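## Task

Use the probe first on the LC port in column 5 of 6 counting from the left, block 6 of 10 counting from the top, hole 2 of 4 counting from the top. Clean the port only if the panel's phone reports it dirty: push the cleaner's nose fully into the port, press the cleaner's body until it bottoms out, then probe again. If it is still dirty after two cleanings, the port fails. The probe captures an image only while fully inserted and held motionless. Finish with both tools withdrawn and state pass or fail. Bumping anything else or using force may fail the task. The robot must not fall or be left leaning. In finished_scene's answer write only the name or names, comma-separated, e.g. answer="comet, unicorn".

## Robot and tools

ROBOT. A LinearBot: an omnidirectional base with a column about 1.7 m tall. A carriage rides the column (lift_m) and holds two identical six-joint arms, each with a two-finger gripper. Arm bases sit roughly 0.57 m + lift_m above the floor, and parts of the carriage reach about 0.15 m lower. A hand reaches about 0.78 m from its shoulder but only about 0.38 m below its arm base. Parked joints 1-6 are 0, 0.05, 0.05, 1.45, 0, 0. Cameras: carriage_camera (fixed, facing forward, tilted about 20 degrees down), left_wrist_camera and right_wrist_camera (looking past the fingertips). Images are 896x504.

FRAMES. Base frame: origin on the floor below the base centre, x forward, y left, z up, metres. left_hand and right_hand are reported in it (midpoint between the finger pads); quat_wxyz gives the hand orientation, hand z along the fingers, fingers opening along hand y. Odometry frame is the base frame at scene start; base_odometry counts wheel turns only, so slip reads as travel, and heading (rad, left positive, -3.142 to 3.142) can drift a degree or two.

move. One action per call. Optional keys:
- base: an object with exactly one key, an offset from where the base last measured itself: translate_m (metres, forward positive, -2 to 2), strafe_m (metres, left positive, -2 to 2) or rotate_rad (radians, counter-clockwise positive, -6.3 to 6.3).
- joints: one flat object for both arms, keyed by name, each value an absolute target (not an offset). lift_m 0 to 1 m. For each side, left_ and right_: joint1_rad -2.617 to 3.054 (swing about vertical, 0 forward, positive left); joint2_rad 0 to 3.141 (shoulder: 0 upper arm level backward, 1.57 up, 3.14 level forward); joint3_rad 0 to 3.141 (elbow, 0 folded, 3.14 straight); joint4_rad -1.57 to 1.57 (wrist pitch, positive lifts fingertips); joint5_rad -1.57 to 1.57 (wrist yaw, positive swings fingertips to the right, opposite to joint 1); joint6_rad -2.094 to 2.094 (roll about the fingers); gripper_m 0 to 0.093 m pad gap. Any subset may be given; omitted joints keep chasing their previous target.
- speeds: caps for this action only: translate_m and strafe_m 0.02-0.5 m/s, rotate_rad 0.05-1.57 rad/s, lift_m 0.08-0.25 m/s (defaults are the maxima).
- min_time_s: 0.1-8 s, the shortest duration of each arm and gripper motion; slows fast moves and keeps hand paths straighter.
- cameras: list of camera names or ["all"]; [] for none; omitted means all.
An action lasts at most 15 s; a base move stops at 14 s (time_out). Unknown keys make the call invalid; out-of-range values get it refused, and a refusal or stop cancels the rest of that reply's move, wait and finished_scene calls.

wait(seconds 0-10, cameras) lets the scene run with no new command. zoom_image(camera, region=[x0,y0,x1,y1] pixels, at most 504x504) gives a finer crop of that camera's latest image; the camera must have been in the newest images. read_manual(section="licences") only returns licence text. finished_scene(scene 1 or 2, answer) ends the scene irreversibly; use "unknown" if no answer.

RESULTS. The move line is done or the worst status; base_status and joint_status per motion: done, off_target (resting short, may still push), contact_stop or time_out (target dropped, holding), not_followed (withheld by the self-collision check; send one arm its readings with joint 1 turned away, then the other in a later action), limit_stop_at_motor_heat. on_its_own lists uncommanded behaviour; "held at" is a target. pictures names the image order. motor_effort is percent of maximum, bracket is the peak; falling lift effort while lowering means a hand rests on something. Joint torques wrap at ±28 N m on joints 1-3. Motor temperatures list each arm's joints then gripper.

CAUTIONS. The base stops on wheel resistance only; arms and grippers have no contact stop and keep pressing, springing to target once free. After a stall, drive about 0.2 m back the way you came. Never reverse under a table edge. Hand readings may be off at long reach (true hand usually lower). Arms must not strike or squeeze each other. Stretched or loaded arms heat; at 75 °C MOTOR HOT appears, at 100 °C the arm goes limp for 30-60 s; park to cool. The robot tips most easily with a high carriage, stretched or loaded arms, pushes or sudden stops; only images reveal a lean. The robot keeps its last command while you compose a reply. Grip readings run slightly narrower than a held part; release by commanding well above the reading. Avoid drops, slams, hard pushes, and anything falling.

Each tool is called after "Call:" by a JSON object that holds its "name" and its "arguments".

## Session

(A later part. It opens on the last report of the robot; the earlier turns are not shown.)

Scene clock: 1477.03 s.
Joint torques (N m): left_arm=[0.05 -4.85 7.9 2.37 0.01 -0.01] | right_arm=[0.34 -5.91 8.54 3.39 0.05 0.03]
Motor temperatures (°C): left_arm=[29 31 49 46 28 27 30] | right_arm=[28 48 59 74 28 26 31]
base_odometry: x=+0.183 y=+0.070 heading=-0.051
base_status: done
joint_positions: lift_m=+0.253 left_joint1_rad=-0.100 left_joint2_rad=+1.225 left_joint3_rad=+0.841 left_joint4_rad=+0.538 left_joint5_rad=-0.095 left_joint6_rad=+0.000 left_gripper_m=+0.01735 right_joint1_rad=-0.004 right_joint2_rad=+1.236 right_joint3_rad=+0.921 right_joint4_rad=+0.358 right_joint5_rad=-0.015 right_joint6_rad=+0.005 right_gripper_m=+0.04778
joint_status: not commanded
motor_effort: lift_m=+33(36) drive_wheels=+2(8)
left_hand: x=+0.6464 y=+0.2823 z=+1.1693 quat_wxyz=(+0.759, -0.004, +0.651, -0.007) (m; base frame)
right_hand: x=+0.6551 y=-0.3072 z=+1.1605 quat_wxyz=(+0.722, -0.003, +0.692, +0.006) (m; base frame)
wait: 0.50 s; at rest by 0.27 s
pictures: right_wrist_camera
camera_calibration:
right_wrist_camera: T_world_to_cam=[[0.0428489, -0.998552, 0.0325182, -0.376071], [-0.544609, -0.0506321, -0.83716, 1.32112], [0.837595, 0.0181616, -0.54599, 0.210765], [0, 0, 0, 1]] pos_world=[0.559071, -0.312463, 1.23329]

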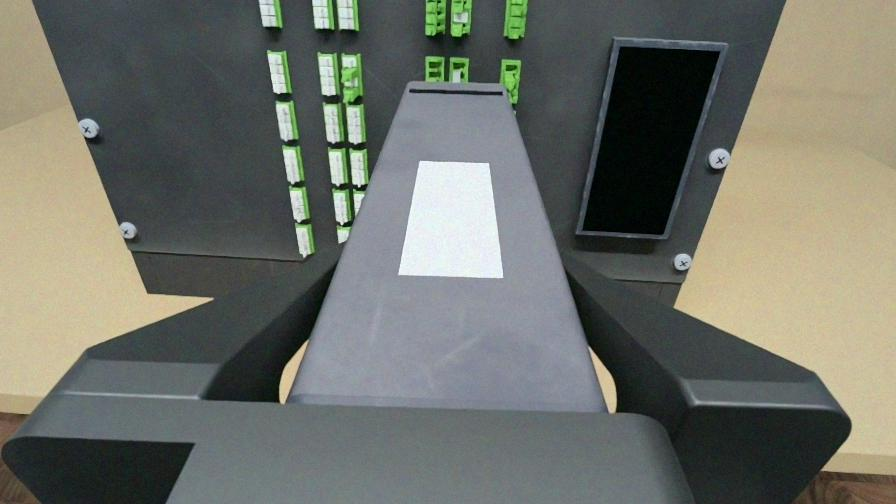

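Call:
{"name": "move", "arguments": {"joints": {"lift_m": 0.2512}, "speeds": {"lift_m": 0.08}, "cameras": []}}

Call:
{"name": "wait", "arguments": {"seconds": 0.5, "cameras": ["right_wrist_camera"]}}

Call:
{"name": "zoom_image", "arguments": {"camera": "right_wrist_camera", "region": [446, 56, 470, 80]}}

Scene clock: 1482.73 s.
Joint torques (N m): left_arm=[0.02 -4.9 7.92 2.37 0.01 -0.01] | right_arm=[0.36 -5.97 8.49 3.42 0.05 0.03]
Motor temperatures (°C): left_arm=[29 31 49 46 28 27 30] | right_arm=[28 47 59 74 28 26 31]
move: done
base_odometry: x=+0.183 y=+0.070 heading=-0.051
base_status: not commanded
joint_positions: lift_m=+0.251 left_joint1_rad=-0.100 left_joint2_rad=+1.225 left_joint3_rad=+0.841 left_joint4_rad=+0.537 left_joint5_rad=-0.095 left_joint6_rad=+0.000 left_gripper_m=+0.01735 right_joint1_rad=-0.004 right_joint2_rad=+1.236 right_joint3_rad=+0.921 right_joint4_rad=+0.358 right_joint5_rad=-0.015 right_joint6_rad=+0.005 right_gripper_m=+0.04778
joint_status: all done
motor_effort: lift_m=+31(34) drive_wheels=-2(3)
left_hand: x=+0.6465 y=+0.2823 z=+1.1679 quat_wxyz=(+0.759, -0.004, +0.651, -0.007) (m; base frame)
right_hand: x=+0.6551 y=-0.3072 z=+1.1592 quat_wxyz=(+0.722, -0.003, +0.692, +0.006) (m; base frame)
pictures: none
No camera images: "cameras" was empty.

Scene clock: 1483.23 s.
Joint torques (N m): left_arm=[0.08 -4.88 7.92 2.36 0.01 -0.01] | right_arm=[0.35 -5.93 8.47 3.41 0.05 0.03]
Motor temperatures (°C): left_arm=[29 31 49 46 28 27 30] | right_arm=[28 47 59 74 28 26 31]
base_odometry: x=+0.183 y=+0.070 heading=-0.051
base_status: not commanded
joint_positions: lift_m=+0.251 left_joint1_rad=-0.100 left_joint2_rad=+1.225 left_joint3_rad=+0.841 left_joint4_rad=+0.537 left_joint5_rad=-0.095 left_joint6_rad=+0.000 left_gripper_m=+0.01735 right_joint1_rad=-0.004 right_joint2_rad=+1.236 right_joint3_rad=+0.921 right_joint4_rad=+0.358 right_joint5_rad=-0.015 right_joint6_rad=+0.005 right_gripper_m=+0.04778
joint_status: all done
motor_effort: lift_m=+29(34) drive_wheels=-2(3)
left_hand: x=+0.6465 y=+0.2823 z=+1.1679 quat_wxyz=(+0.759, -0.004, +0.651, -0.007) (m; base frame)
right_hand: x=+0.6551 y=-0.3072 z=+1.1592 quat_wxyz=(+0.722, -0.003, +0.692, +0.006) (m; base frame)
wait: 0.50 s; at rest by 0.27 s
pictures: right_wrist_camera
camera_calibration:
right_wrist_camera: T_world_to_cam=[[0.0428489, -0.998552, 0.0325182, -0.376028], [-0.544609, -0.0506321, -0.83716, 1.32003], [0.837595, 0.0181616, -0.54599, 0.210055], [0, 0, 0, 1]] pos_world=[0.559071, -0.312463, 1.23199]

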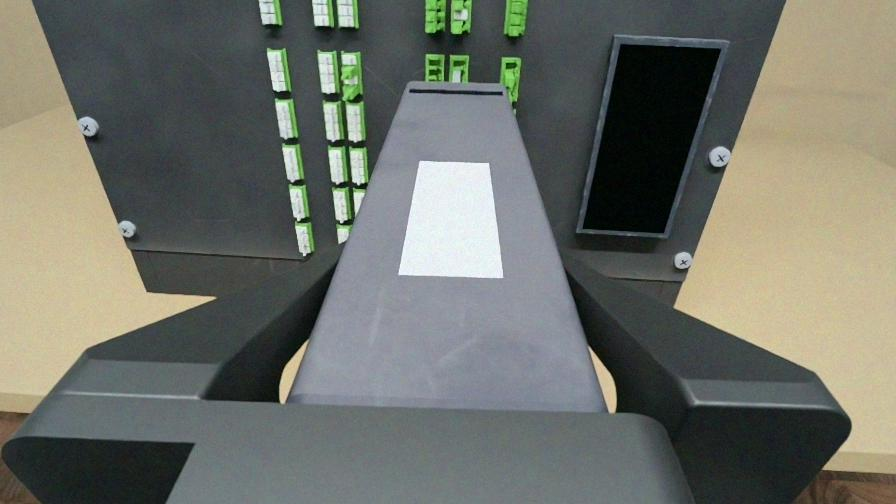

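Scaled by 21.000 from the camera's 896x504 image, which has a finer 1280x720 frame.

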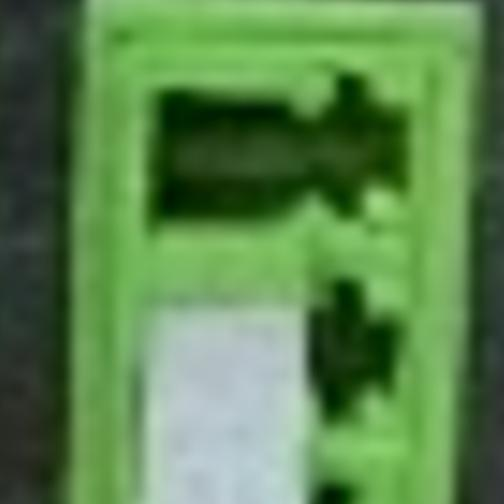

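Call:
{"name": "move", "arguments": {"joints": {"right_joint5_rad": -0.0287}, "min_time_s": 1.5, "cameras": []}}

Call:
{"name": "move", "arguments": {"joints": {"right_joint5_rad": -0.017, "lift_m": 0.2515}, "cameras": []}}

Call:
{"name": "wait", "arguments": {"seconds": 0.5, "cameras": ["right_wrist_camera"]}}

Call:
{"name": "zoom_image", "arguments": {"camera": "right_wrist_camera", "region": [446, 56, 470, 80]}}

Scene clock: 1501.53 s.
Joint torques (N m): left_arm=[0.06 -4.86 7.91 2.37 0.01 -0.01] | right_arm=[0.36 -5.96 8.49 3.41 -0.09 0.03]
Motor temperatures (°C): left_arm=[29 31 49 46 28 27 30] | right_arm=[28 46 59 74 28 26 31]
move: done
base_odometry: x=+0.183 y=+0.070 heading=-0.051
base_status: not commanded
joint_positions: lift_m=+0.251 left_joint1_rad=-0.100 left_joint2_rad=+1.225 left_joint3_rad=+0.841 left_joint4_rad=+0.537 left_joint5_rad=-0.095 left_joint6_rad=+0.000 left_gripper_m=+0.01735 right_joint1_rad=-0.004 right_joint2_rad=+1.236 right_joint3_rad=+0.921 right_joint4_rad=+0.358 right_joint5_rad=-0.017 right_joint6_rad=+0.005 right_gripper_m=+0.04778
joint_status: all done
motor_effort: lift_m=+34(35) drive_wheels=-2(2)
left_hand: x=+0.6465 y=+0.2823 z=+1.1679 quat_wxyz=(+0.759, -0.004, +0.651, -0.007) (m; base frame)
right_hand: x=+0.6551 y=-0.3069 z=+1.1592 quat_wxyz=(+0.722, -0.003, +0.692, +0.006) (m; base frame)
pictures: none
No camera images: "cameras" was empty.

Scene clock: 1501.83 s.
Joint torques (N m): left_arm=[0.08 -4.86 7.88 2.36 0.01 -0.01] | right_arm=[0.34 -5.96 8.46 3.41 0.04 0.02]
Motor temperatures (°C): left_arm=[29 31 49 46 28 27 30] | right_arm=[28 46 59 74 28 26 31]
move: done
base_odometry: x=+0.183 y=+0.070 heading=-0.051
base_status: not commanded
joint_positions: lift_m=+0.251 left_joint1_rad=-0.100 left_joint2_rad=+1.225 left_joint3_rad=+0.841 left_joint4_rad=+0.537 left_joint5_rad=-0.095 left_joint6_rad=+0.000 left_gripper_m=+0.01735 right_joint1_rad=-0.004 right_joint2_rad=+1.236 right_joint3_rad=+0.921 right_joint4_rad=+0.358 right_joint5_rad=-0.017 right_joint6_rad=+0.005 right_gripper_m=+0.04778
joint_status: all done
motor_effort: lift_m=+38(38) drive_wheels=-2(2)
left_hand: x=+0.6465 y=+0.2823 z=+1.1679 quat_wxyz=(+0.759, -0.004, +0.651, -0.007) (m; base frame)
right_hand: x=+0.6551 y=-0.3069 z=+1.1592 quat_wxyz=(+0.722, -0.003, +0.692, +0.006) (m; base frame)
pictures: none
No camera images: "cameras" was empty.

Scene clock: 1502.33 s.
Joint torques (N m): left_arm=[0.08 -4.88 7.91 2.36 0.01 -0.02] | right_arm=[0.36 -5.96 8.46 3.41 0.04 0.03]
Motor temperatures (°C): left_arm=[29 31 49 46 28 27 30] | right_arm=[28 46 59 74 28 26 31]
base_odometry: x=+0.183 y=+0.070 heading=-0.051
base_status: not commanded
joint_positions: lift_m=+0.251 left_joint1_rad=-0.100 left_joint2_rad=+1.225 left_joint3_rad=+0.841 left_joint4_rad=+0.537 left_joint5_rad=-0.095 left_joint6_rad=+0.000 left_gripper_m=+0.01735 right_joint1_rad=-0.004 right_joint2_rad=+1.236 right_joint3_rad=+0.921 right_joint4_rad=+0.358 right_joint5_rad=-0.017 right_joint6_rad=+0.005 right_gripper_m=+0.04778
joint_status: all done
motor_effort: lift_m=+34(38) drive_wheels=-2(2)
left_hand: x=+0.6465 y=+0.2823 z=+1.1679 quat_wxyz=(+0.759, -0.004, +0.651, -0.007) (m; base frame)
right_hand: x=+0.6551 y=-0.3069 z=+1.1592 quat_wxyz=(+0.722, -0.003, +0.692, +0.006) (m; base frame)
wait: 0.50 s; at rest by 0.27 s
pictures: right_wrist_camera
camera_calibration:
right_wrist_camera: T_world_to_cam=[[0.0447867, -0.998465, 0.0325911, -0.376967], [-0.544493, -0.0517498, -0.837167, 1.31964], [0.837569, 0.0197483, -0.545975, 0.210536], [0, 0, 0, 1]] pos_world=[0.559079, -0.312255, 1.23199]

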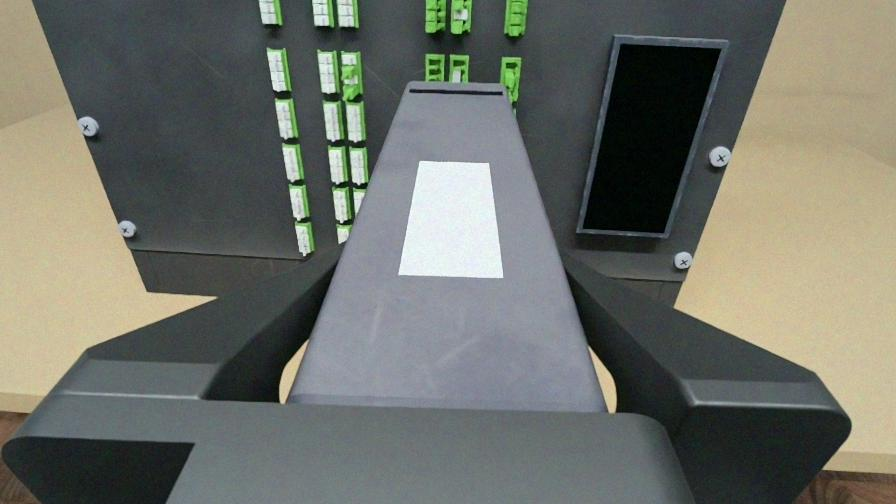

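Scaled by 21.000 from the camera's 896x504 image, which has a finer 1280x720 frame.

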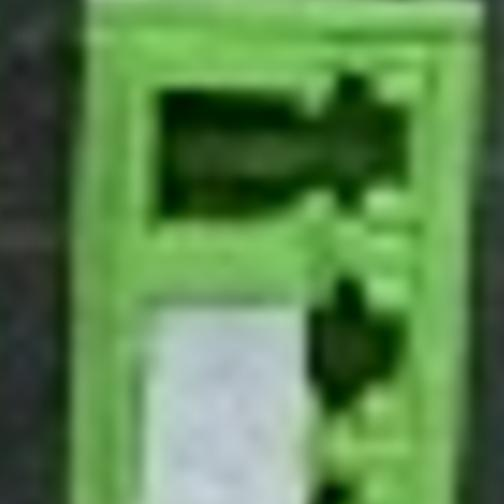

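Call:
{"name": "move", "arguments": {"base": {"translate_m": 0.0015}, "speeds": {"translate_m": 0.02}, "cameras": []}}

Call:
{"name": "wait", "arguments": {"seconds": 0.5, "cameras": ["right_wrist_camera"]}}

Call:
{"name": "zoom_image", "arguments": {"camera": "right_wrist_camera", "region": [446, 56, 470, 80]}}

Scene clock: 1512.50 s.
Joint torques (N m): left_arm=[0.08 -4.82 7.9 2.37 0 -0.02] | right_arm=[0.35 -5.55 8.51 3.4 0.05 0.03]
Motor temperatures (°C): left_arm=[29 31 49 46 28 27 30] | right_arm=[28 45 59 74 28 26 31]
move: done
base_odometry: x=+0.185 y=+0.070 heading=-0.052
base_status: done
joint_positions: lift_m=+0.251 left_joint1_rad=-0.100 left_joint2_rad=+1.225 left_joint3_rad=+0.841 left_joint4_rad=+0.538 left_joint5_rad=-0.095 left_joint6_rad=+0.000 left_gripper_m=+0.01735 right_joint1_rad=-0.004 right_joint2_rad=+1.231 right_joint3_rad=+0.921 right_joint4_rad=+0.358 right_joint5_rad=-0.017 right_joint6_rad=+0.005 right_gripper_m=+0.04778
joint_status: not commanded
motor_effort: lift_m=+36(39) drive_wheels=+2(9)
left_hand: x=+0.6464 y=+0.2823 z=+1.1680 quat_wxyz=(+0.759, -0.004, +0.651, -0.007) (m; base frame)
right_hand: x=+0.6540 y=-0.3069 z=+1.1610 quat_wxyz=(+0.724, -0.003, +0.690, +0.006) (m; base frame)
pictures: none
No camera images: "cameras" was empty.

Scene clock: 1513.00 s.
Joint torques (N m): left_arm=[0.03 -4.93 7.87 2.33 0.02 -0.02] | right_arm=[0.34 -5.55 8.49 3.4 0.05 0.03]
Motor temperatures (°C): left_arm=[29 31 49 46 28 27 30] | right_arm=[28 45 59 74 28 26 31]
base_odometry: x=+0.185 y=+0.070 heading=-0.051
base_status: done
joint_positions: lift_m=+0.251 left_joint1_rad=-0.100 left_joint2_rad=+1.225 left_joint3_rad=+0.841 left_joint4_rad=+0.538 left_joint5_rad=-0.095 left_joint6_rad=+0.000 left_gripper_m=+0.01735 right_joint1_rad=-0.004 right_joint2_rad=+1.231 right_joint3_rad=+0.921 right_joint4_rad=+0.358 right_joint5_rad=-0.017 right_joint6_rad=+0.005 right_gripper_m=+0.04778
joint_status: not commanded
motor_effort: lift_m=+35(39) drive_wheels=+2(9)
left_hand: x=+0.6464 y=+0.2823 z=+1.1680 quat_wxyz=(+0.759, -0.004, +0.651, -0.007) (m; base frame)
right_hand: x=+0.6540 y=-0.3069 z=+1.1610 quat_wxyz=(+0.724, -0.003, +0.690, +0.006) (m; base frame)
wait: 0.50 s; at rest by 0.27 s
pictures: right_wrist_camera
camera_calibration:
right_wrist_camera: T_world_to_cam=[[0.0446481, -0.998465, 0.0327763, -0.377101], [-0.540956, -0.0517465, -0.839457, 1.32091], [0.839865, 0.0197496, -0.542436, 0.206842], [0, 0, 0, 1]] pos_world=[0.557674, -0.312255, 1.23341]

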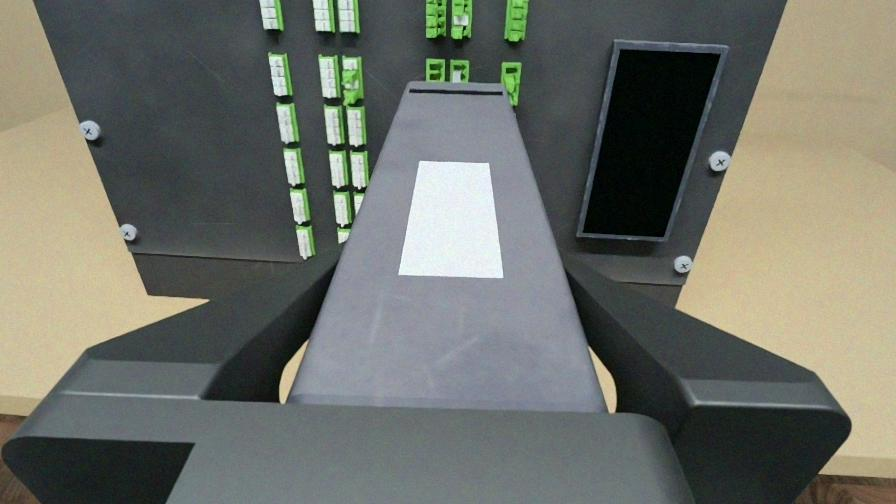

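Scaled by 21.000 from the camera's 896x504 image, which has a finer 1280x720 frame.

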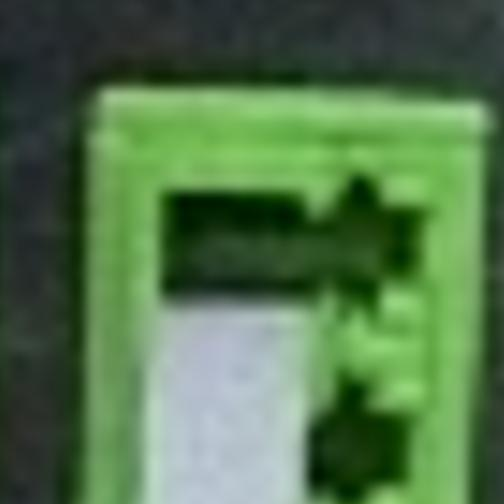

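Call:
{"name": "move", "arguments": {"base": {"translate_m": -0.003}, "speeds": {"translate_m": 0.02}, "cameras": []}}

Call:
{"name": "move", "arguments": {"joints": {"lift_m": 0.2485}, "speeds": {"lift_m": 0.08}, "cameras": []}}

Call:
{"name": "move", "arguments": {"base": {"translate_m": 0.002}, "speeds": {"translate_m": 0.02}, "cameras": []}}

Call:
{"name": "wait", "arguments": {"seconds": 0.5, "cameras": ["right_wrist_camera"]}}

Call:
{"name": "zoom_image", "arguments": {"camera": "right_wrist_camera", "region": [446, 56, 470, 80]}}

Scene clock: 1566.63 s.
Joint torques (N m): left_arm=[0.03 -4.79 7.91 2.35 0.02 -0.02] | right_arm=[0.35 -5.57 8.44 3.35 0.05 0.03]
Motor temperatures (°C): left_arm=[29 31 50 46 28 27 30] | right_arm=[28 45 59 75 28 26 31]
move: done
MOTOR HOT: joint 4 (wrist pitch) of the right arm reports 75 °C; the controller stops that arm at 100 °C. To cool a motor, set the load down, stop pushing, or move to a pose that needs little force.
base_odometry: x=+0.182 y=+0.070 heading=-0.052
base_status: done
joint_positions: lift_m=+0.251 left_joint1_rad=-0.100 left_joint2_rad=+1.225 left_joint3_rad=+0.841 left_joint4_rad=+0.536 left_joint5_rad=-0.095 left_joint6_rad=+0.000 left_gripper_m=+0.01735 right_joint1_rad=-0.004 right_joint2_rad=+1.231 right_joint3_rad=+0.921 right_joint4_rad=+0.358 right_joint5_rad=-0.017 right_joint6_rad=+0.005 right_gripper_m=+0.04778
joint_status: not commanded
motor_effort: lift_m=+37(40) drive_wheels=+0(9)
left_hand: x=+0.6465 y=+0.2823 z=+1.1677 quat_wxyz=(+0.759, -0.004, +0.651, -0.007) (m; base frame)
right_hand: x=+0.6540 y=-0.3069 z=+1.1611 quat_wxyz=(+0.724, -0.003, +0.690, +0.006) (m; base frame)
pictures: none
No camera images: "cameras" was empty.

Scene clock: 1567.07 s.
Joint torques (N m): left_arm=[0.05 -4.9 7.83 2.37 0.02 -0.01] | right_arm=[0.36 -5.52 8.46 3.42 0.04 0.02]
Motor temperatures (°C): left_arm=[29 31 50 46 28 27 30] | right_arm=[28 45 59 75 28 26 31]
move: done
MOTOR HOT: still on. Joint 4 (wrist pitch) of the right arm reports 75 °C.
base_odometry: x=+0.182 y=+0.070 heading=-0.052
base_status: not commanded
joint_positions: lift_m=+0.249 left_joint1_rad=-0.100 left_joint2_rad=+1.225 left_joint3_rad=+0.841 left_joint4_rad=+0.536 left_joint5_rad=-0.095 left_joint6_rad=+0.000 left_gripper_m=+0.01735 right_joint1_rad=-0.004 right_joint2_rad=+1.231 right_joint3_rad=+0.921 right_joint4_rad=+0.357 right_joint5_rad=-0.017 right_joint6_rad=+0.005 right_gripper_m=+0.04778
joint_status: all done
motor_effort: lift_m=+32(34) drive_wheels=+0(0)
left_hand: x=+0.6465 y=+0.2823 z=+1.1648 quat_wxyz=(+0.759, -0.003, +0.652, -0.007) (m; base frame)
right_hand: x=+0.6540 y=-0.3069 z=+1.1580 quat_wxyz=(+0.723, -0.003, +0.690, +0.006) (m; base frame)
pictures: none
No camera images: "cameras" was empty.

Scene clock: 1567.73 s.
Joint torques (N m): left_arm=[0.06 -4.79 7.83 2.34 0.01 -0.01] | right_arm=[0.38 -5.55 8.46 3.37 0.05 0.02]
Motor temperatures (°C): left_arm=[29 31 50 46 28 27 30] | right_arm=[28 45 59 75 28 26 31]
move: done
MOTOR HOT: still on. Joint 4 (wrist pitch) of the right arm reports 75 °C.
base_odometry: x=+0.184 y=+0.070 heading=-0.052
base_status: done
joint_positions: lift_m=+0.249 left_joint1_rad=-0.100 left_joint2_rad=+1.225 left_joint3_rad=+0.841 left_joint4_rad=+0.536 left_joint5_rad=-0.095 left_joint6_rad=+0.000 left_gripper_m=+0.01735 right_joint1_rad=-0.004 right_joint2_rad=+1.231 right_joint3_rad=+0.921 right_joint4_rad=+0.358 right_joint5_rad=-0.017 right_joint6_rad=+0.005 right_gripper_m=+0.04778
joint_status: not commanded
motor_effort: lift_m=+32(35) drive_wheels=+1(7)
left_hand: x=+0.6465 y=+0.2823 z=+1.1650 quat_wxyz=(+0.759, -0.004, +0.651, -0.007) (m; base frame)
right_hand: x=+0.6540 y=-0.3069 z=+1.1583 quat_wxyz=(+0.724, -0.003, +0.690, +0.006) (m; base frame)
pictures: none
No camera images: "cameras" was empty.

Scene clock: 1568.23 s.
Joint torques (N m): left_arm=[0.05 -4.85 7.87 2.35 0.01 -0.01] | right_arm=[0.34 -5.52 8.47 3.41 0.04 0.02]
Motor temperatures (°C): left_arm=[29 31 50 46 28 27 30] | right_arm=[28 45 59 75 28 26 31]
MOTOR HOT: still on. Joint 4 (wrist pitch) of the right arm reports 75 °C.
base_odometry: x=+0.184 y=+0.070 heading=-0.052
base_status: done
joint_positions: lift_m=+0.249 left_joint1_rad=-0.100 left_joint2_rad=+1.225 left_joint3_rad=+0.841 left_joint4_rad=+0.536 left_joint5_rad=-0.095 left_joint6_rad=+0.000 left_gripper_m=+0.01735 right_joint1_rad=-0.004 right_joint2_rad=+1.231 right_joint3_rad=+0.921 right_joint4_rad=+0.358 right_joint5_rad=-0.017 right_joint6_rad=+0.005 right_gripper_m=+0.04778
joint_status: not commanded
motor_effort: lift_m=+37(35) drive_wheels=+1(7)
left_hand: x=+0.6465 y=+0.2823 z=+1.1650 quat_wxyz=(+0.759, -0.004, +0.651, -0.007) (m; base frame)
right_hand: x=+0.6540 y=-0.3069 z=+1.1583 quat_wxyz=(+0.724, -0.003, +0.690, +0.006) (m; base frame)
wait: 0.50 s; at rest by 0.27 s
pictures: right_wrist_camera
camera_calibration:
right_wrist_camera: T_world_to_cam=[[0.0446481, -0.998465, 0.0327763, -0.377009], [-0.540956, -0.0517465, -0.839457, 1.31856], [0.839865, 0.0197496, -0.542436, 0.205323], [0, 0, 0, 1]] pos_world=[0.557674, -0.312255, 1.23061]

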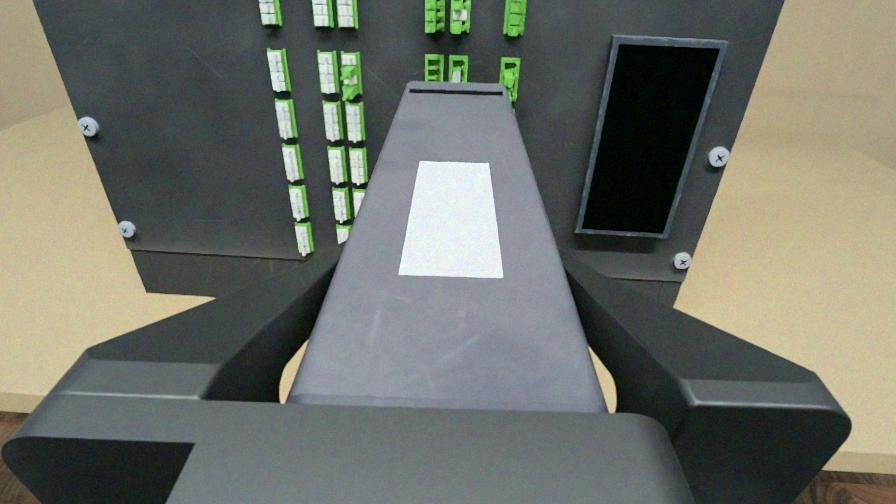

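Scaled by 21.000 from the camera's 896x504 image, which has a finer 1280x720 frame.

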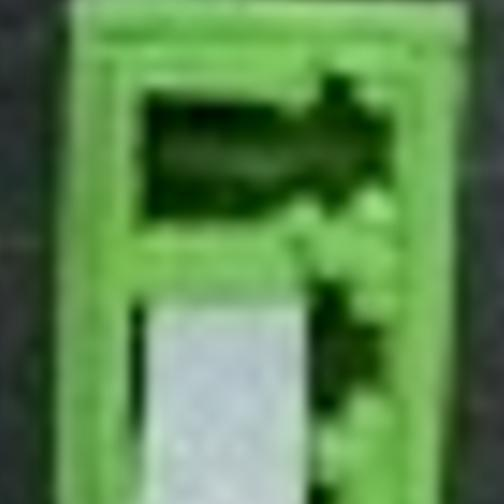

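Call:
{"name": "move", "arguments": {"joints": {"right_joint5_rad": -0.0312, "lift_m": 0.2482}, "min_time_s": 1.5, "speeds": {"lift_m": 0.08}, "cameras": []}}

Call:
{"name": "move", "arguments": {"joints": {"right_joint5_rad": -0.0195}, "cameras": []}}

Call:
{"name": "wait", "arguments": {"seconds": 0.5, "cameras": ["right_wrist_camera"]}}

Call:
{"name": "zoom_image", "arguments": {"camera": "right_wrist_camera", "region": [446, 56, 470, 80]}}

Scene clock: 1577.90 s.
Joint torques (N m): left_arm=[0.01 -4.88 7.9 2.38 0.01 -0.01] | right_arm=[0.34 -5.53 8.49 3.4 -0.09 0.02]
Motor temperatures (°C): left_arm=[29 31 50 46 28 27 30] | right_arm=[28 45 59 75 28 26 31]
move: done
MOTOR HOT: still on. Joint 4 (wrist pitch) of the right arm reports 75 °C.
base_odometry: x=+0.184 y=+0.070 heading=-0.052
base_status: not commanded
joint_positions: lift_m=+0.249 left_joint1_rad=-0.100 left_joint2_rad=+1.225 left_joint3_rad=+0.841 left_joint4_rad=+0.536 left_joint5_rad=-0.095 left_joint6_rad=+0.000 left_gripper_m=+0.01735 right_joint1_rad=-0.004 right_joint2_rad=+1.231 right_joint3_rad=+0.921 right_joint4_rad=+0.358 right_joint5_rad=-0.019 right_joint6_rad=+0.005 right_gripper_m=+0.04778
joint_status: all done
motor_effort: lift_m=+32(35) drive_wheels=+1(1)
left_hand: x=+0.6465 y=+0.2823 z=+1.1648 quat_wxyz=(+0.759, -0.004, +0.651, -0.007) (m; base frame)
right_hand: x=+0.6540 y=-0.3065 z=+1.1582 quat_wxyz=(+0.724, -0.004, +0.690, +0.007) (m; base frame)
pictures: none
No camera images: "cameras" was empty.

Scene clock: 1578.20 s.
Joint torques (N m): left_arm=[0.05 -4.88 7.91 2.37 0.01 -0.02] | right_arm=[0.36 -5.56 8.49 3.41 0.04 0.02]
Motor temperatures (°C): left_arm=[29 31 50 46 28 27 30] | right_arm=[28 45 59 75 28 26 31]
move: done
MOTOR HOT: still on. Joint 4 (wrist pitch) of the right arm reports 75 °C.
base_odometry: x=+0.184 y=+0.070 heading=-0.052
base_status: not commanded
joint_positions: lift_m=+0.249 left_joint1_rad=-0.100 left_joint2_rad=+1.225 left_joint3_rad=+0.841 left_joint4_rad=+0.536 left_joint5_rad=-0.095 left_joint6_rad=+0.000 left_gripper_m=+0.01735 right_joint1_rad=-0.004 right_joint2_rad=+1.231 right_joint3_rad=+0.921 right_joint4_rad=+0.358 right_joint5_rad=-0.019 right_joint6_rad=+0.005 right_gripper_m=+0.04778
joint_status: all done
motor_effort: lift_m=+30(35) drive_wheels=+1(1)
left_hand: x=+0.6465 y=+0.2823 z=+1.1648 quat_wxyz=(+0.759, -0.004, +0.651, -0.007) (m; base frame)
right_hand: x=+0.6540 y=-0.3065 z=+1.1582 quat_wxyz=(+0.724, -0.004, +0.690, +0.007) (m; base frame)
pictures: none
No camera images: "cameras" was empty.

Scene clock: 1578.70 s.
Joint torques (N m): left_arm=[0.05 -4.86 7.88 2.37 0.02 -0.01] | right_arm=[0.32 -5.56 8.49 3.41 0.04 0.02]
Motor temperatures (°C): left_arm=[29 31 50 46 28 27 30] | right_arm=[28 45 59 75 28 26 31]
MOTOR HOT: still on. Joint 4 (wrist pitch) of the right arm reports 75 °C.
base_odometry: x=+0.184 y=+0.070 heading=-0.052
base_status: not commanded
joint_positions: lift_m=+0.249 left_joint1_rad=-0.100 left_joint2_rad=+1.225 left_joint3_rad=+0.841 left_joint4_rad=+0.536 left_joint5_rad=-0.095 left_joint6_rad=+0.000 left_gripper_m=+0.01735 right_joint1_rad=-0.004 right_joint2_rad=+1.231 right_joint3_rad=+0.921 right_joint4_rad=+0.358 right_joint5_rad=-0.019 right_joint6_rad=+0.005 right_gripper_m=+0.04778
joint_status: all done
motor_effort: lift_m=+32(35) drive_wheels=+1(1)
left_hand: x=+0.6465 y=+0.2823 z=+1.1648 quat_wxyz=(+0.759, -0.004, +0.651, -0.007) (m; base frame)
right_hand: x=+0.6540 y=-0.3065 z=+1.1582 quat_wxyz=(+0.724, -0.004, +0.690, +0.007) (m; base frame)
wait: 0.50 s; at rest by 0.27 s
pictures: right_wrist_camera
camera_calibration:
right_wrist_camera: T_world_to_cam=[[0.0469327, -0.998357, 0.0328836, -0.378161], [-0.540511, -0.053066, -0.839662, 1.31795], [0.840027, 0.0216337, -0.542113, 0.205389], [0, 0, 0, 1]] pos_world=[0.557583, -0.312044, 1.23041]

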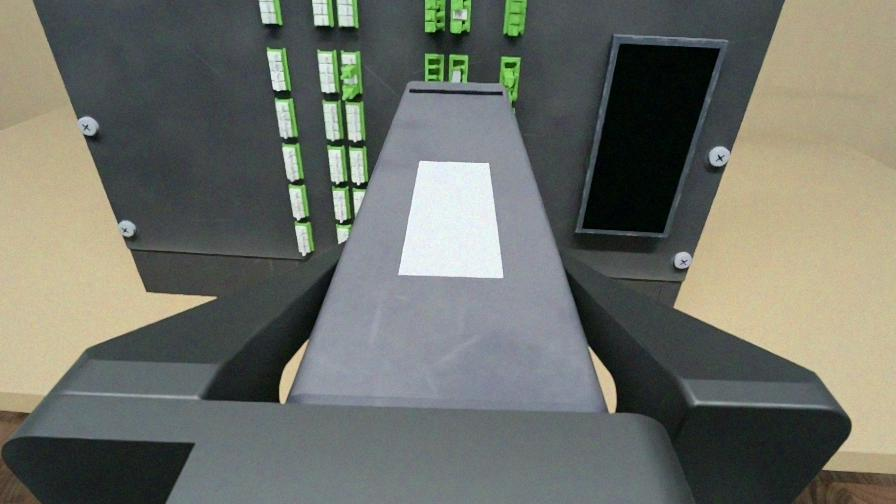

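Scaled by 21.000 from the camera's 896x504 image, which has a finer 1280x720 frame.

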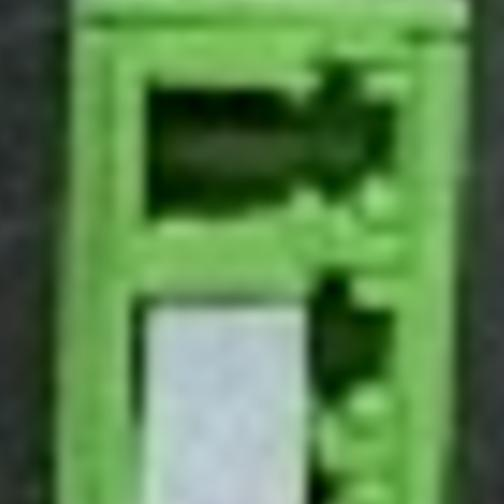

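Call:
{"name": "move", "arguments": {"base": {"translate_m": 0.001}, "speeds": {"translate_m": 0.02}, "cameras": []}}

Call:
{"name": "wait", "arguments": {"seconds": 0.5, "cameras": ["right_wrist_camera"]}}

Call:
{"name": "zoom_image", "arguments": {"camera": "right_wrist_camera", "region": [446, 56, 470, 80]}}

Scene clock: 1589.60 s.
Joint torques (N m): left_arm=[-0.01 -4.93 7.9 2.37 0.01 0] | right_arm=[0.32 -5.57 8.49 3.4 0.05 0.03]
Motor temperatures (°C): left_arm=[29 31 50 46 28 27 30] | right_arm=[28 45 60 75 28 26 31]
move: done
MOTOR HOT: still on. Joint 4 (wrist pitch) of the right arm reports 75 °C.
base_odometry: x=+0.185 y=+0.070 heading=-0.052
base_status: done
joint_positions: lift_m=+0.248 left_joint1_rad=-0.100 left_joint2_rad=+1.225 left_joint3_rad=+0.841 left_joint4_rad=+0.537 left_joint5_rad=-0.095 left_joint6_rad=+0.000 left_gripper_m=+0.01735 right_joint1_rad=-0.004 right_joint2_rad=+1.231 right_joint3_rad=+0.921 right_joint4_rad=+0.360 right_joint5_rad=-0.019 right_joint6_rad=+0.005 right_gripper_m=+0.04778
joint_status: not commanded
motor_effort: lift_m=+30(34) drive_wheels=-1(7)
left_hand: x=+0.6465 y=+0.2823 z=+1.1648 quat_wxyz=(+0.759, -0.004, +0.651, -0.007) (m; base frame)
right_hand: x=+0.6540 y=-0.3065 z=+1.1586 quat_wxyz=(+0.724, -0.004, +0.689, +0.007) (m; base frame)
pictures: none
No camera images: "cameras" was empty.

Scene clock: 1590.10 s.
Joint torques (N m): left_arm=[0.03 -4.86 7.91 2.34 0.02 -0.02] | right_arm=[0.34 -5.52 8.51 3.39 0.05 0.03]
Motor temperatures (°C): left_arm=[29 31 50 46 28 27 30] | right_arm=[28 45 60 75 28 26 31]
MOTOR HOT: still on. Joint 4 (wrist pitch) of the right arm reports 75 °C.
base_odometry: x=+0.185 y=+0.070 heading=-0.052
base_status: done
joint_positions: lift_m=+0.248 left_joint1_rad=-0.100 left_joint2_rad=+1.225 left_joint3_rad=+0.841 left_joint4_rad=+0.537 left_joint5_rad=-0.095 left_joint6_rad=+0.000 left_gripper_m=+0.01735 right_joint1_rad=-0.004 right_joint2_rad=+1.231 right_joint3_rad=+0.921 right_joint4_rad=+0.358 right_joint5_rad=-0.019 right_joint6_rad=+0.005 right_gripper_m=+0.04778
joint_status: not commanded
motor_effort: lift_m=+31(34) drive_wheels=+1(7)
left_hand: x=+0.6465 y=+0.2823 z=+1.1648 quat_wxyz=(+0.759, -0.004, +0.651, -0.007) (m; base frame)
right_hand: x=+0.6540 y=-0.3065 z=+1.1582 quat_wxyz=(+0.724, -0.004, +0.690, +0.007) (m; base frame)
wait: 0.50 s; at rest by 0.27 s
pictures: right_wrist_camera
camera_calibration:
right_wrist_camera: T_world_to_cam=[[0.0469225, -0.998356, 0.0329035, -0.378183], [-0.540208, -0.0530694, -0.839856, 1.31811], [0.840222, 0.0216334, -0.541811, 0.204962], [0, 0, 0, 1]] pos_world=[0.557583, -0.312044, 1.23051]

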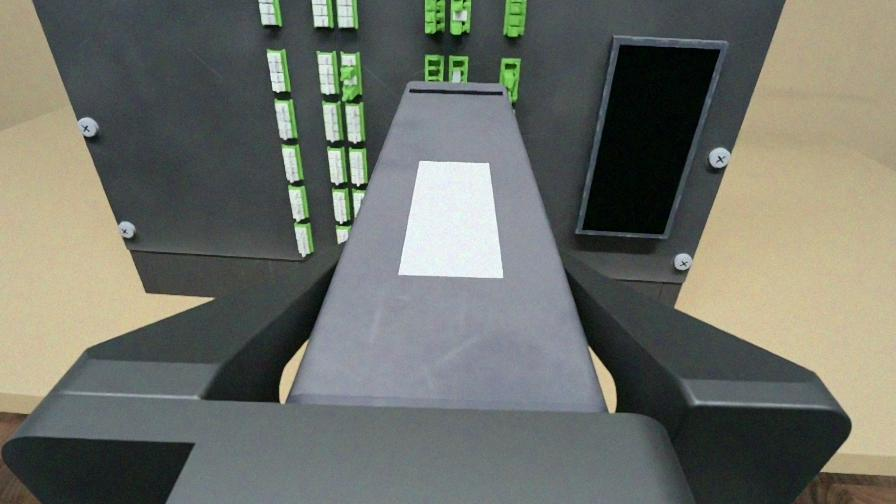

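Scaled by 21.000 from the camera's 896x504 image, which has a finer 1280x720 frame.

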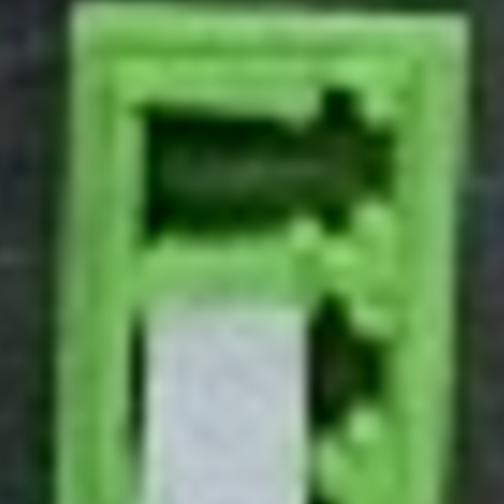

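Call:
{"name": "move", "arguments": {"base": {"translate_m": -0.002}, "speeds": {"translate_m": 0.02}, "cameras": []}}

Call:
{"name": "move", "arguments": {"joints": {"lift_m": 0.2478}, "speeds": {"lift_m": 0.08}, "cameras": []}}

Call:
{"name": "wait", "arguments": {"seconds": 0.5, "cameras": ["right_wrist_camera"]}}

Call:
{"name": "zoom_image", "arguments": {"camera": "right_wrist_camera", "region": [446, 56, 470, 80]}}

Scene clock: 1610.20 s.
Joint torques (N m): left_arm=[0.08 -4.9 7.9 2.32 0.01 -0.01] | right_arm=[0.35 -5.56 8.47 3.45 0.05 0.02]
Motor temperatures (°C): left_arm=[29 31 50 46 28 27 30] | right_arm=[28 44 60 75 28 26 31]
move: done
MOTOR HOT: still on. Joint 4 (wrist pitch) of the right arm reports 75 °C.
base_odometry: x=+0.183 y=+0.070 heading=-0.052
base_status: done
joint_positions: lift_m=+0.248 left_joint1_rad=-0.100 left_joint2_rad=+1.225 left_joint3_rad=+0.841 left_joint4_rad=+0.538 left_joint5_rad=-0.095 left_joint6_rad=+0.000 left_gripper_m=+0.01735 right_joint1_rad=-0.004 right_joint2_rad=+1.231 right_joint3_rad=+0.921 right_joint4_rad=+0.358 right_joint5_rad=-0.019 right_joint6_rad=+0.005 right_gripper_m=+0.04778
joint_status: not commanded
motor_effort: lift_m=+30(36) drive_wheels=+0(8)
left_hand: x=+0.6465 y=+0.2823 z=+1.1649 quat_wxyz=(+0.759, -0.004, +0.651, -0.007) (m; base frame)
right_hand: x=+0.6540 y=-0.3065 z=+1.1582 quat_wxyz=(+0.724, -0.004, +0.690, +0.007) (m; base frame)
pictures: none
No camera images: "cameras" was empty.

Scene clock: 1610.50 s.
Joint torques (N m): left_arm=[0.05 -4.89 7.9 2.35 0.01 -0.01] | right_arm=[0.36 -5.55 8.49 3.41 0.05 0.02]
Motor temperatures (°C): left_arm=[29 31 50 46 28 27 30] | right_arm=[28 44 60 75 28 26 31]
move: done
MOTOR HOT: still on. Joint 4 (wrist pitch) of the right arm reports 75 °C.
base_odometry: x=+0.183 y=+0.070 heading=-0.052
base_status: not commanded
joint_positions: lift_m=+0.248 left_joint1_rad=-0.100 left_joint2_rad=+1.225 left_joint3_rad=+0.841 left_joint4_rad=+0.538 left_joint5_rad=-0.095 left_joint6_rad=+0.000 left_gripper_m=+0.01735 right_joint1_rad=-0.004 right_joint2_rad=+1.231 right_joint3_rad=+0.921 right_joint4_rad=+0.358 right_joint5_rad=-0.019 right_joint6_rad=+0.005 right_gripper_m=+0.04778
joint_status: all done
motor_effort: lift_m=+34(34) drive_wheels=+0(1)
left_hand: x=+0.6465 y=+0.2823 z=+1.1645 quat_wxyz=(+0.759, -0.004, +0.651, -0.007) (m; base frame)
right_hand: x=+0.6540 y=-0.3065 z=+1.1577 quat_wxyz=(+0.724, -0.004, +0.690, +0.007) (m; base frame)
pictures: none
No camera images: "cameras" was empty.

Scene clock: 1611.00 s.
Joint torques (N m): left_arm=[0.05 -4.93 7.92 2.35 0.01 -0.01] | right_arm=[0.35 -5.53 8.49 3.4 0.04 0.02]
Motor temperatures (°C): left_arm=[29 31 50 46 28 27 30] | right_arm=[28 44 60 75 28 26 31]
MOTOR HOT: still on. Joint 4 (wrist pitch) of the right arm reports 75 °C.
base_odometry: x=+0.183 y=+0.070 heading=-0.052
base_status: not commanded
joint_positions: lift_m=+0.248 left_joint1_rad=-0.100 left_joint2_rad=+1.225 left_joint3_rad=+0.841 left_joint4_rad=+0.538 left_joint5_rad=-0.095 left_joint6_rad=+0.000 left_gripper_m=+0.01735 right_joint1_rad=-0.004 right_joint2_rad=+1.231 right_joint3_rad=+0.921 right_joint4_rad=+0.358 right_joint5_rad=-0.019 right_joint6_rad=+0.005 right_gripper_m=+0.04778
joint_status: all done
motor_effort: lift_m=+32(34) drive_wheels=+0(1)
left_hand: x=+0.6465 y=+0.2823 z=+1.1645 quat_wxyz=(+0.759, -0.004, +0.651, -0.007) (m; base frame)
right_hand: x=+0.6540 y=-0.3065 z=+1.1577 quat_wxyz=(+0.724, -0.004, +0.690, +0.007) (m; base frame)
wait: 0.50 s; at rest by 0.27 s
pictures: right_wrist_camera
camera_calibration:
right_wrist_camera: T_world_to_cam=[[0.0469449, -0.998357, 0.0328669, -0.378139], [-0.540814, -0.0530663, -0.839467, 1.3176], [0.839831, 0.0216338, -0.542416, 0.205568], [0, 0, 0, 1]] pos_world=[0.557683, -0.312044, 1.23001]

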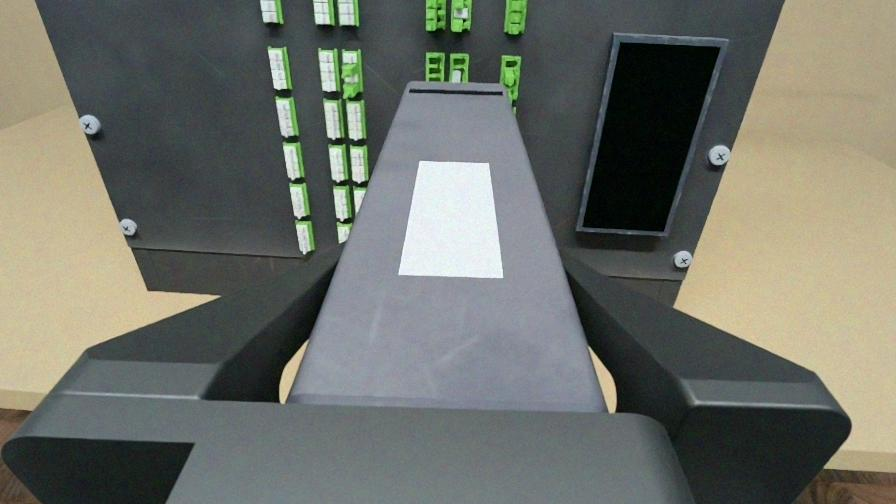

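Scaled by 21.000 from the camera's 896x504 image, which has a finer 1280x720 frame.

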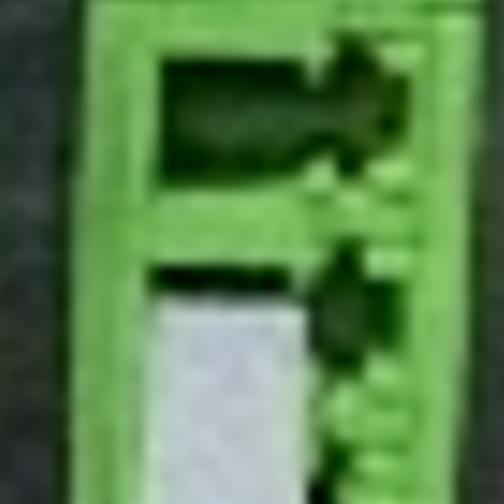

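Call:
{"name": "move", "arguments": {"joints": {"lift_m": 0.2484, "right_joint5_rad": -0.0322}, "speeds": {"lift_m": 0.08}, "min_time_s": 1, "cameras": []}}

Call:
{"name": "move", "arguments": {"joints": {"right_joint5_rad": -0.0205}, "cameras": []}}

Call:
{"name": "wait", "arguments": {"seconds": 0.5, "cameras": ["right_wrist_camera"]}}

Call:
{"name": "zoom_image", "arguments": {"camera": "right_wrist_camera", "region": [446, 56, 470, 80]}}

Scene clock: 1621.30 s.
Joint torques (N m): left_arm=[0.06 -4.89 7.91 2.35 0.02 -0.03] | right_arm=[0.32 -5.56 8.46 3.41 -0.09 0.02]
Motor temperatures (°C): left_arm=[29 32 50 46 28 27 30] | right_arm=[28 44 60 75 28 26 31]
move: done
MOTOR HOT: still on. Joint 4 (wrist pitch) of the right arm reports 75 °C.
base_odometry: x=+0.183 y=+0.070 heading=-0.052
base_status: not commanded
joint_positions: lift_m=+0.248 left_joint1_rad=-0.100 left_joint2_rad=+1.225 left_joint3_rad=+0.841 left_joint4_rad=+0.538 left_joint5_rad=-0.095 left_joint6_rad=+0.000 left_gripper_m=+0.01735 right_joint1_rad=-0.004 right_joint2_rad=+1.231 right_joint3_rad=+0.921 right_joint4_rad=+0.358 right_joint5_rad=-0.020 right_joint6_rad=+0.005 right_gripper_m=+0.04778
joint_status: all done
motor_effort: lift_m=+37(41) drive_wheels=+0(0)
left_hand: x=+0.6465 y=+0.2823 z=+1.1646 quat_wxyz=(+0.759, -0.004, +0.651, -0.007) (m; base frame)
right_hand: x=+0.6540 y=-0.3063 z=+1.1578 quat_wxyz=(+0.724, -0.005, +0.690, +0.007) (m; base frame)
pictures: none
No camera images: "cameras" was empty.

Scene clock: 1621.60 s.
Joint torques (N m): left_arm=[0.03 -4.92 7.91 2.35 0.01 -0.01] | right_arm=[0.34 -5.55 8.47 3.41 0.04 0.03]
Motor temperatures (°C): left_arm=[29 32 50 46 28 27 30] | right_arm=[28 44 60 75 28 26 31]
move: done
MOTOR HOT: still on. Joint 4 (wrist pitch) of the right arm reports 75 °C.
base_odometry: x=+0.183 y=+0.070 heading=-0.052
base_status: not commanded
joint_positions: lift_m=+0.248 left_joint1_rad=-0.100 left_joint2_rad=+1.225 left_joint3_rad=+0.841 left_joint4_rad=+0.538 left_joint5_rad=-0.095 left_joint6_rad=+0.000 left_gripper_m=+0.01735 right_joint1_rad=-0.004 right_joint2_rad=+1.231 right_joint3_rad=+0.921 right_joint4_rad=+0.358 right_joint5_rad=-0.020 right_joint6_rad=+0.005 right_gripper_m=+0.04778
joint_status: all done
motor_effort: lift_m=+36(42) drive_wheels=+0(0)
left_hand: x=+0.6465 y=+0.2823 z=+1.1646 quat_wxyz=(+0.759, -0.004, +0.651, -0.007) (m; base frame)
right_hand: x=+0.6540 y=-0.3063 z=+1.1578 quat_wxyz=(+0.724, -0.005, +0.690, +0.007) (m; base frame)
pictures: none
No camera images: "cameras" was empty.

Scene clock: 1622.10 s.
Joint torques (N m): left_arm=[0.05 -4.89 7.9 2.36 0.01 -0.02] | right_arm=[0.35 -5.55 8.46 3.41 0.04 0.03]
Motor temperatures (°C): left_arm=[29 32 50 46 28 27 30] | right_arm=[28 44 60 75 28 26 31]
MOTOR HOT: still on. Joint 4 (wrist pitch) of the right arm reports 75 °C.
base_odometry: x=+0.183 y=+0.070 heading=-0.052
base_status: not commanded
joint_positions: lift_m=+0.248 left_joint1_rad=-0.100 left_joint2_rad=+1.225 left_joint3_rad=+0.841 left_joint4_rad=+0.538 left_joint5_rad=-0.095 left_joint6_rad=+0.000 left_gripper_m=+0.01735 right_joint1_rad=-0.004 right_joint2_rad=+1.231 right_joint3_rad=+0.921 right_joint4_rad=+0.358 right_joint5_rad=-0.020 right_joint6_rad=+0.005 right_gripper_m=+0.04778
joint_status: all done
motor_effort: lift_m=+37(42) drive_wheels=+0(0)
left_hand: x=+0.6465 y=+0.2823 z=+1.1646 quat_wxyz=(+0.759, -0.004, +0.651, -0.007) (m; base frame)
right_hand: x=+0.6540 y=-0.3063 z=+1.1578 quat_wxyz=(+0.724, -0.005, +0.690, +0.007) (m; base frame)
wait: 0.50 s; at rest by 0.27 s
pictures: right_wrist_camera
camera_calibration:
right_wrist_camera: T_world_to_cam=[[0.0480836, -0.998299, 0.032982, -0.378796], [-0.540785, -0.0537808, -0.83944, 1.31742], [0.839785, 0.0225271, -0.542451, 0.205963], [0, 0, 0, 1]] pos_world=[0.557688, -0.311939, 1.23011]

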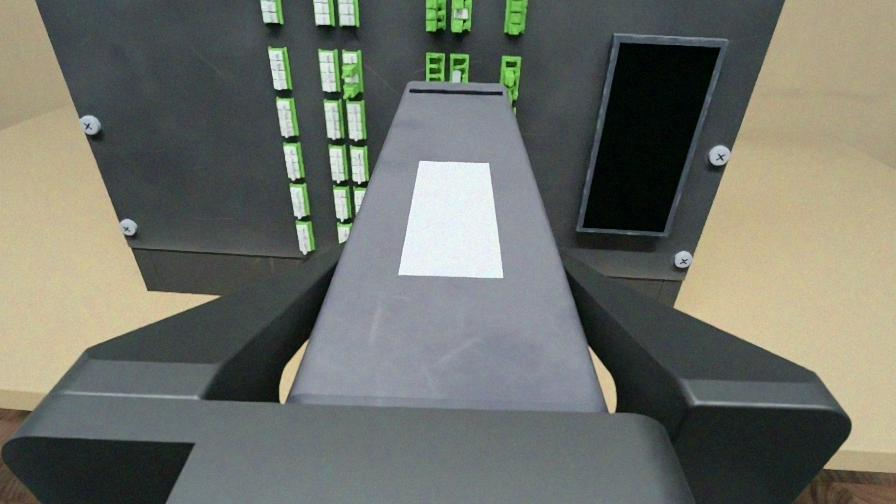

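Scaled by 21.000 from the camera's 896x504 image, which has a finer 1280x720 frame.

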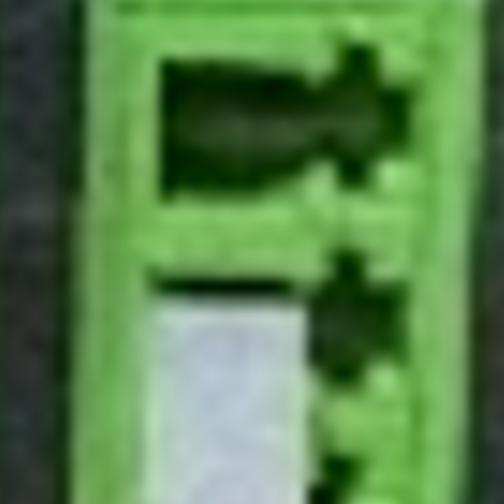

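Call:
{"name": "move", "arguments": {"joints": {"lift_m": 0.2494}, "speeds": {"lift_m": 0.08}, "cameras": []}}

Call:
{"name": "wait", "arguments": {"seconds": 0.5, "cameras": ["right_wrist_camera"]}}

Call:
{"name": "zoom_image", "arguments": {"camera": "right_wrist_camera", "region": [446, 56, 470, 80]}}

Scene clock: 1632.77 s.
Joint torques (N m): left_arm=[0.06 -4.9 7.87 2.33 0.01 -0.01] | right_arm=[0.35 -5.6 8.49 3.42 0.03 0.03]
Motor temperatures (°C): left_arm=[29 32 50 46 28 27 30] | right_arm=[28 44 60 76 28 26 31]
move: done
MOTOR HOT: still on. Joint 4 (wrist pitch) of the right arm reports 76 °C.
base_odometry: x=+0.183 y=+0.070 heading=-0.052
base_status: not commanded
joint_positions: lift_m=+0.249 left_joint1_rad=-0.100 left_joint2_rad=+1.225 left_joint3_rad=+0.841 left_joint4_rad=+0.538 left_joint5_rad=-0.095 left_joint6_rad=+0.000 left_gripper_m=+0.01735 right_joint1_rad=-0.004 right_joint2_rad=+1.231 right_joint3_rad=+0.921 right_joint4_rad=+0.358 right_joint5_rad=-0.020 right_joint6_rad=+0.005 right_gripper_m=+0.04778
joint_status: all done
motor_effort: lift_m=+39(42) drive_wheels=+0(1)
left_hand: x=+0.6465 y=+0.2823 z=+1.1655 quat_wxyz=(+0.759, -0.004, +0.651, -0.007) (m; base frame)
right_hand: x=+0.6540 y=-0.3063 z=+1.1587 quat_wxyz=(+0.724, -0.005, +0.690, +0.007) (m; base frame)
pictures: none
No camera images: "cameras" was empty.

Scene clock: 1633.27 s.
Joint torques (N m): left_arm=[0.03 -4.9 7.88 2.35 0.02 -0.01] | right_arm=[0.35 -5.53 8.5 3.4 0.05 0.03]
Motor temperatures (°C): left_arm=[29 32 50 46 28 27 30] | right_arm=[28 44 60 76 28 26 31]
MOTOR HOT: still on. Joint 4 (wrist pitch) of the right arm reports 76 °C.
base_odometry: x=+0.183 y=+0.070 heading=-0.052
base_status: not commanded
joint_positions: lift_m=+0.249 left_joint1_rad=-0.100 left_joint2_rad=+1.225 left_joint3_rad=+0.841 left_joint4_rad=+0.538 left_joint5_rad=-0.095 left_joint6_rad=+0.000 left_gripper_m=+0.01735 right_joint1_rad=-0.004 right_joint2_rad=+1.231 right_joint3_rad=+0.921 right_joint4_rad=+0.358 right_joint5_rad=-0.020 right_joint6_rad=+0.005 right_gripper_m=+0.04778
joint_status: all done
motor_effort: lift_m=+42(42) drive_wheels=+0(1)
left_hand: x=+0.6465 y=+0.2823 z=+1.1655 quat_wxyz=(+0.759, -0.004, +0.651, -0.007) (m; base frame)
right_hand: x=+0.6540 y=-0.3063 z=+1.1587 quat_wxyz=(+0.724, -0.005, +0.690, +0.007) (m; base frame)
wait: 0.50 s; at rest by 0.27 s
pictures: right_wrist_camera
camera_calibration:
right_wrist_camera: T_world_to_cam=[[0.0480836, -0.998299, 0.032982, -0.378825], [-0.540785, -0.0537808, -0.83944, 1.31817], [0.839785, 0.0225271, -0.542451, 0.206452], [0, 0, 0, 1]] pos_world=[0.557688, -0.311939, 1.23101]

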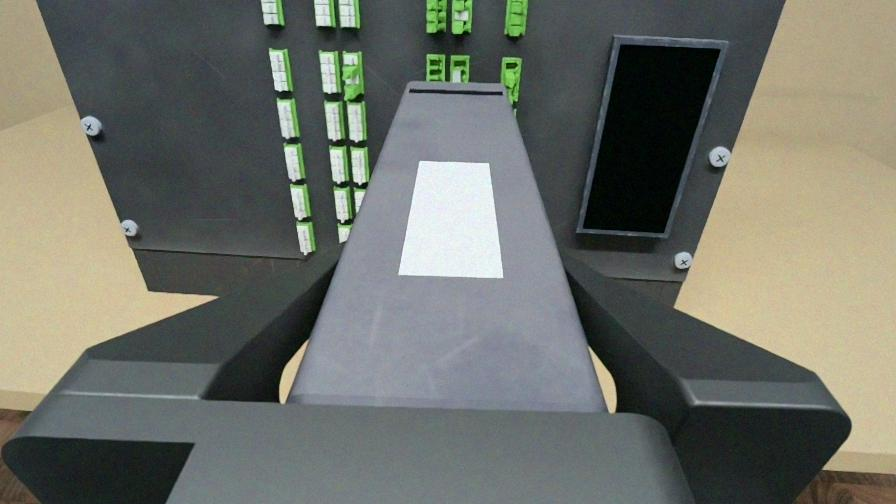

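Scaled by 21.000 from the camera's 896x504 image, which has a finer 1280x720 frame.

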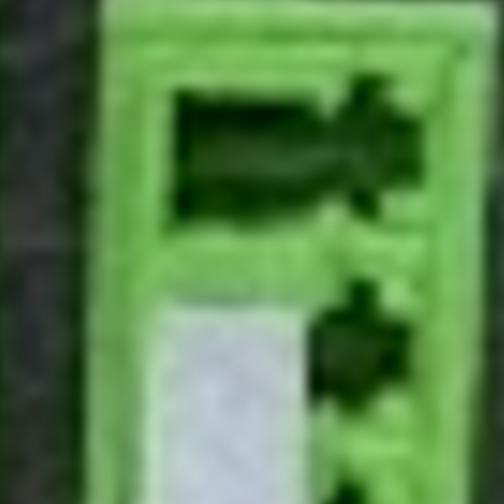

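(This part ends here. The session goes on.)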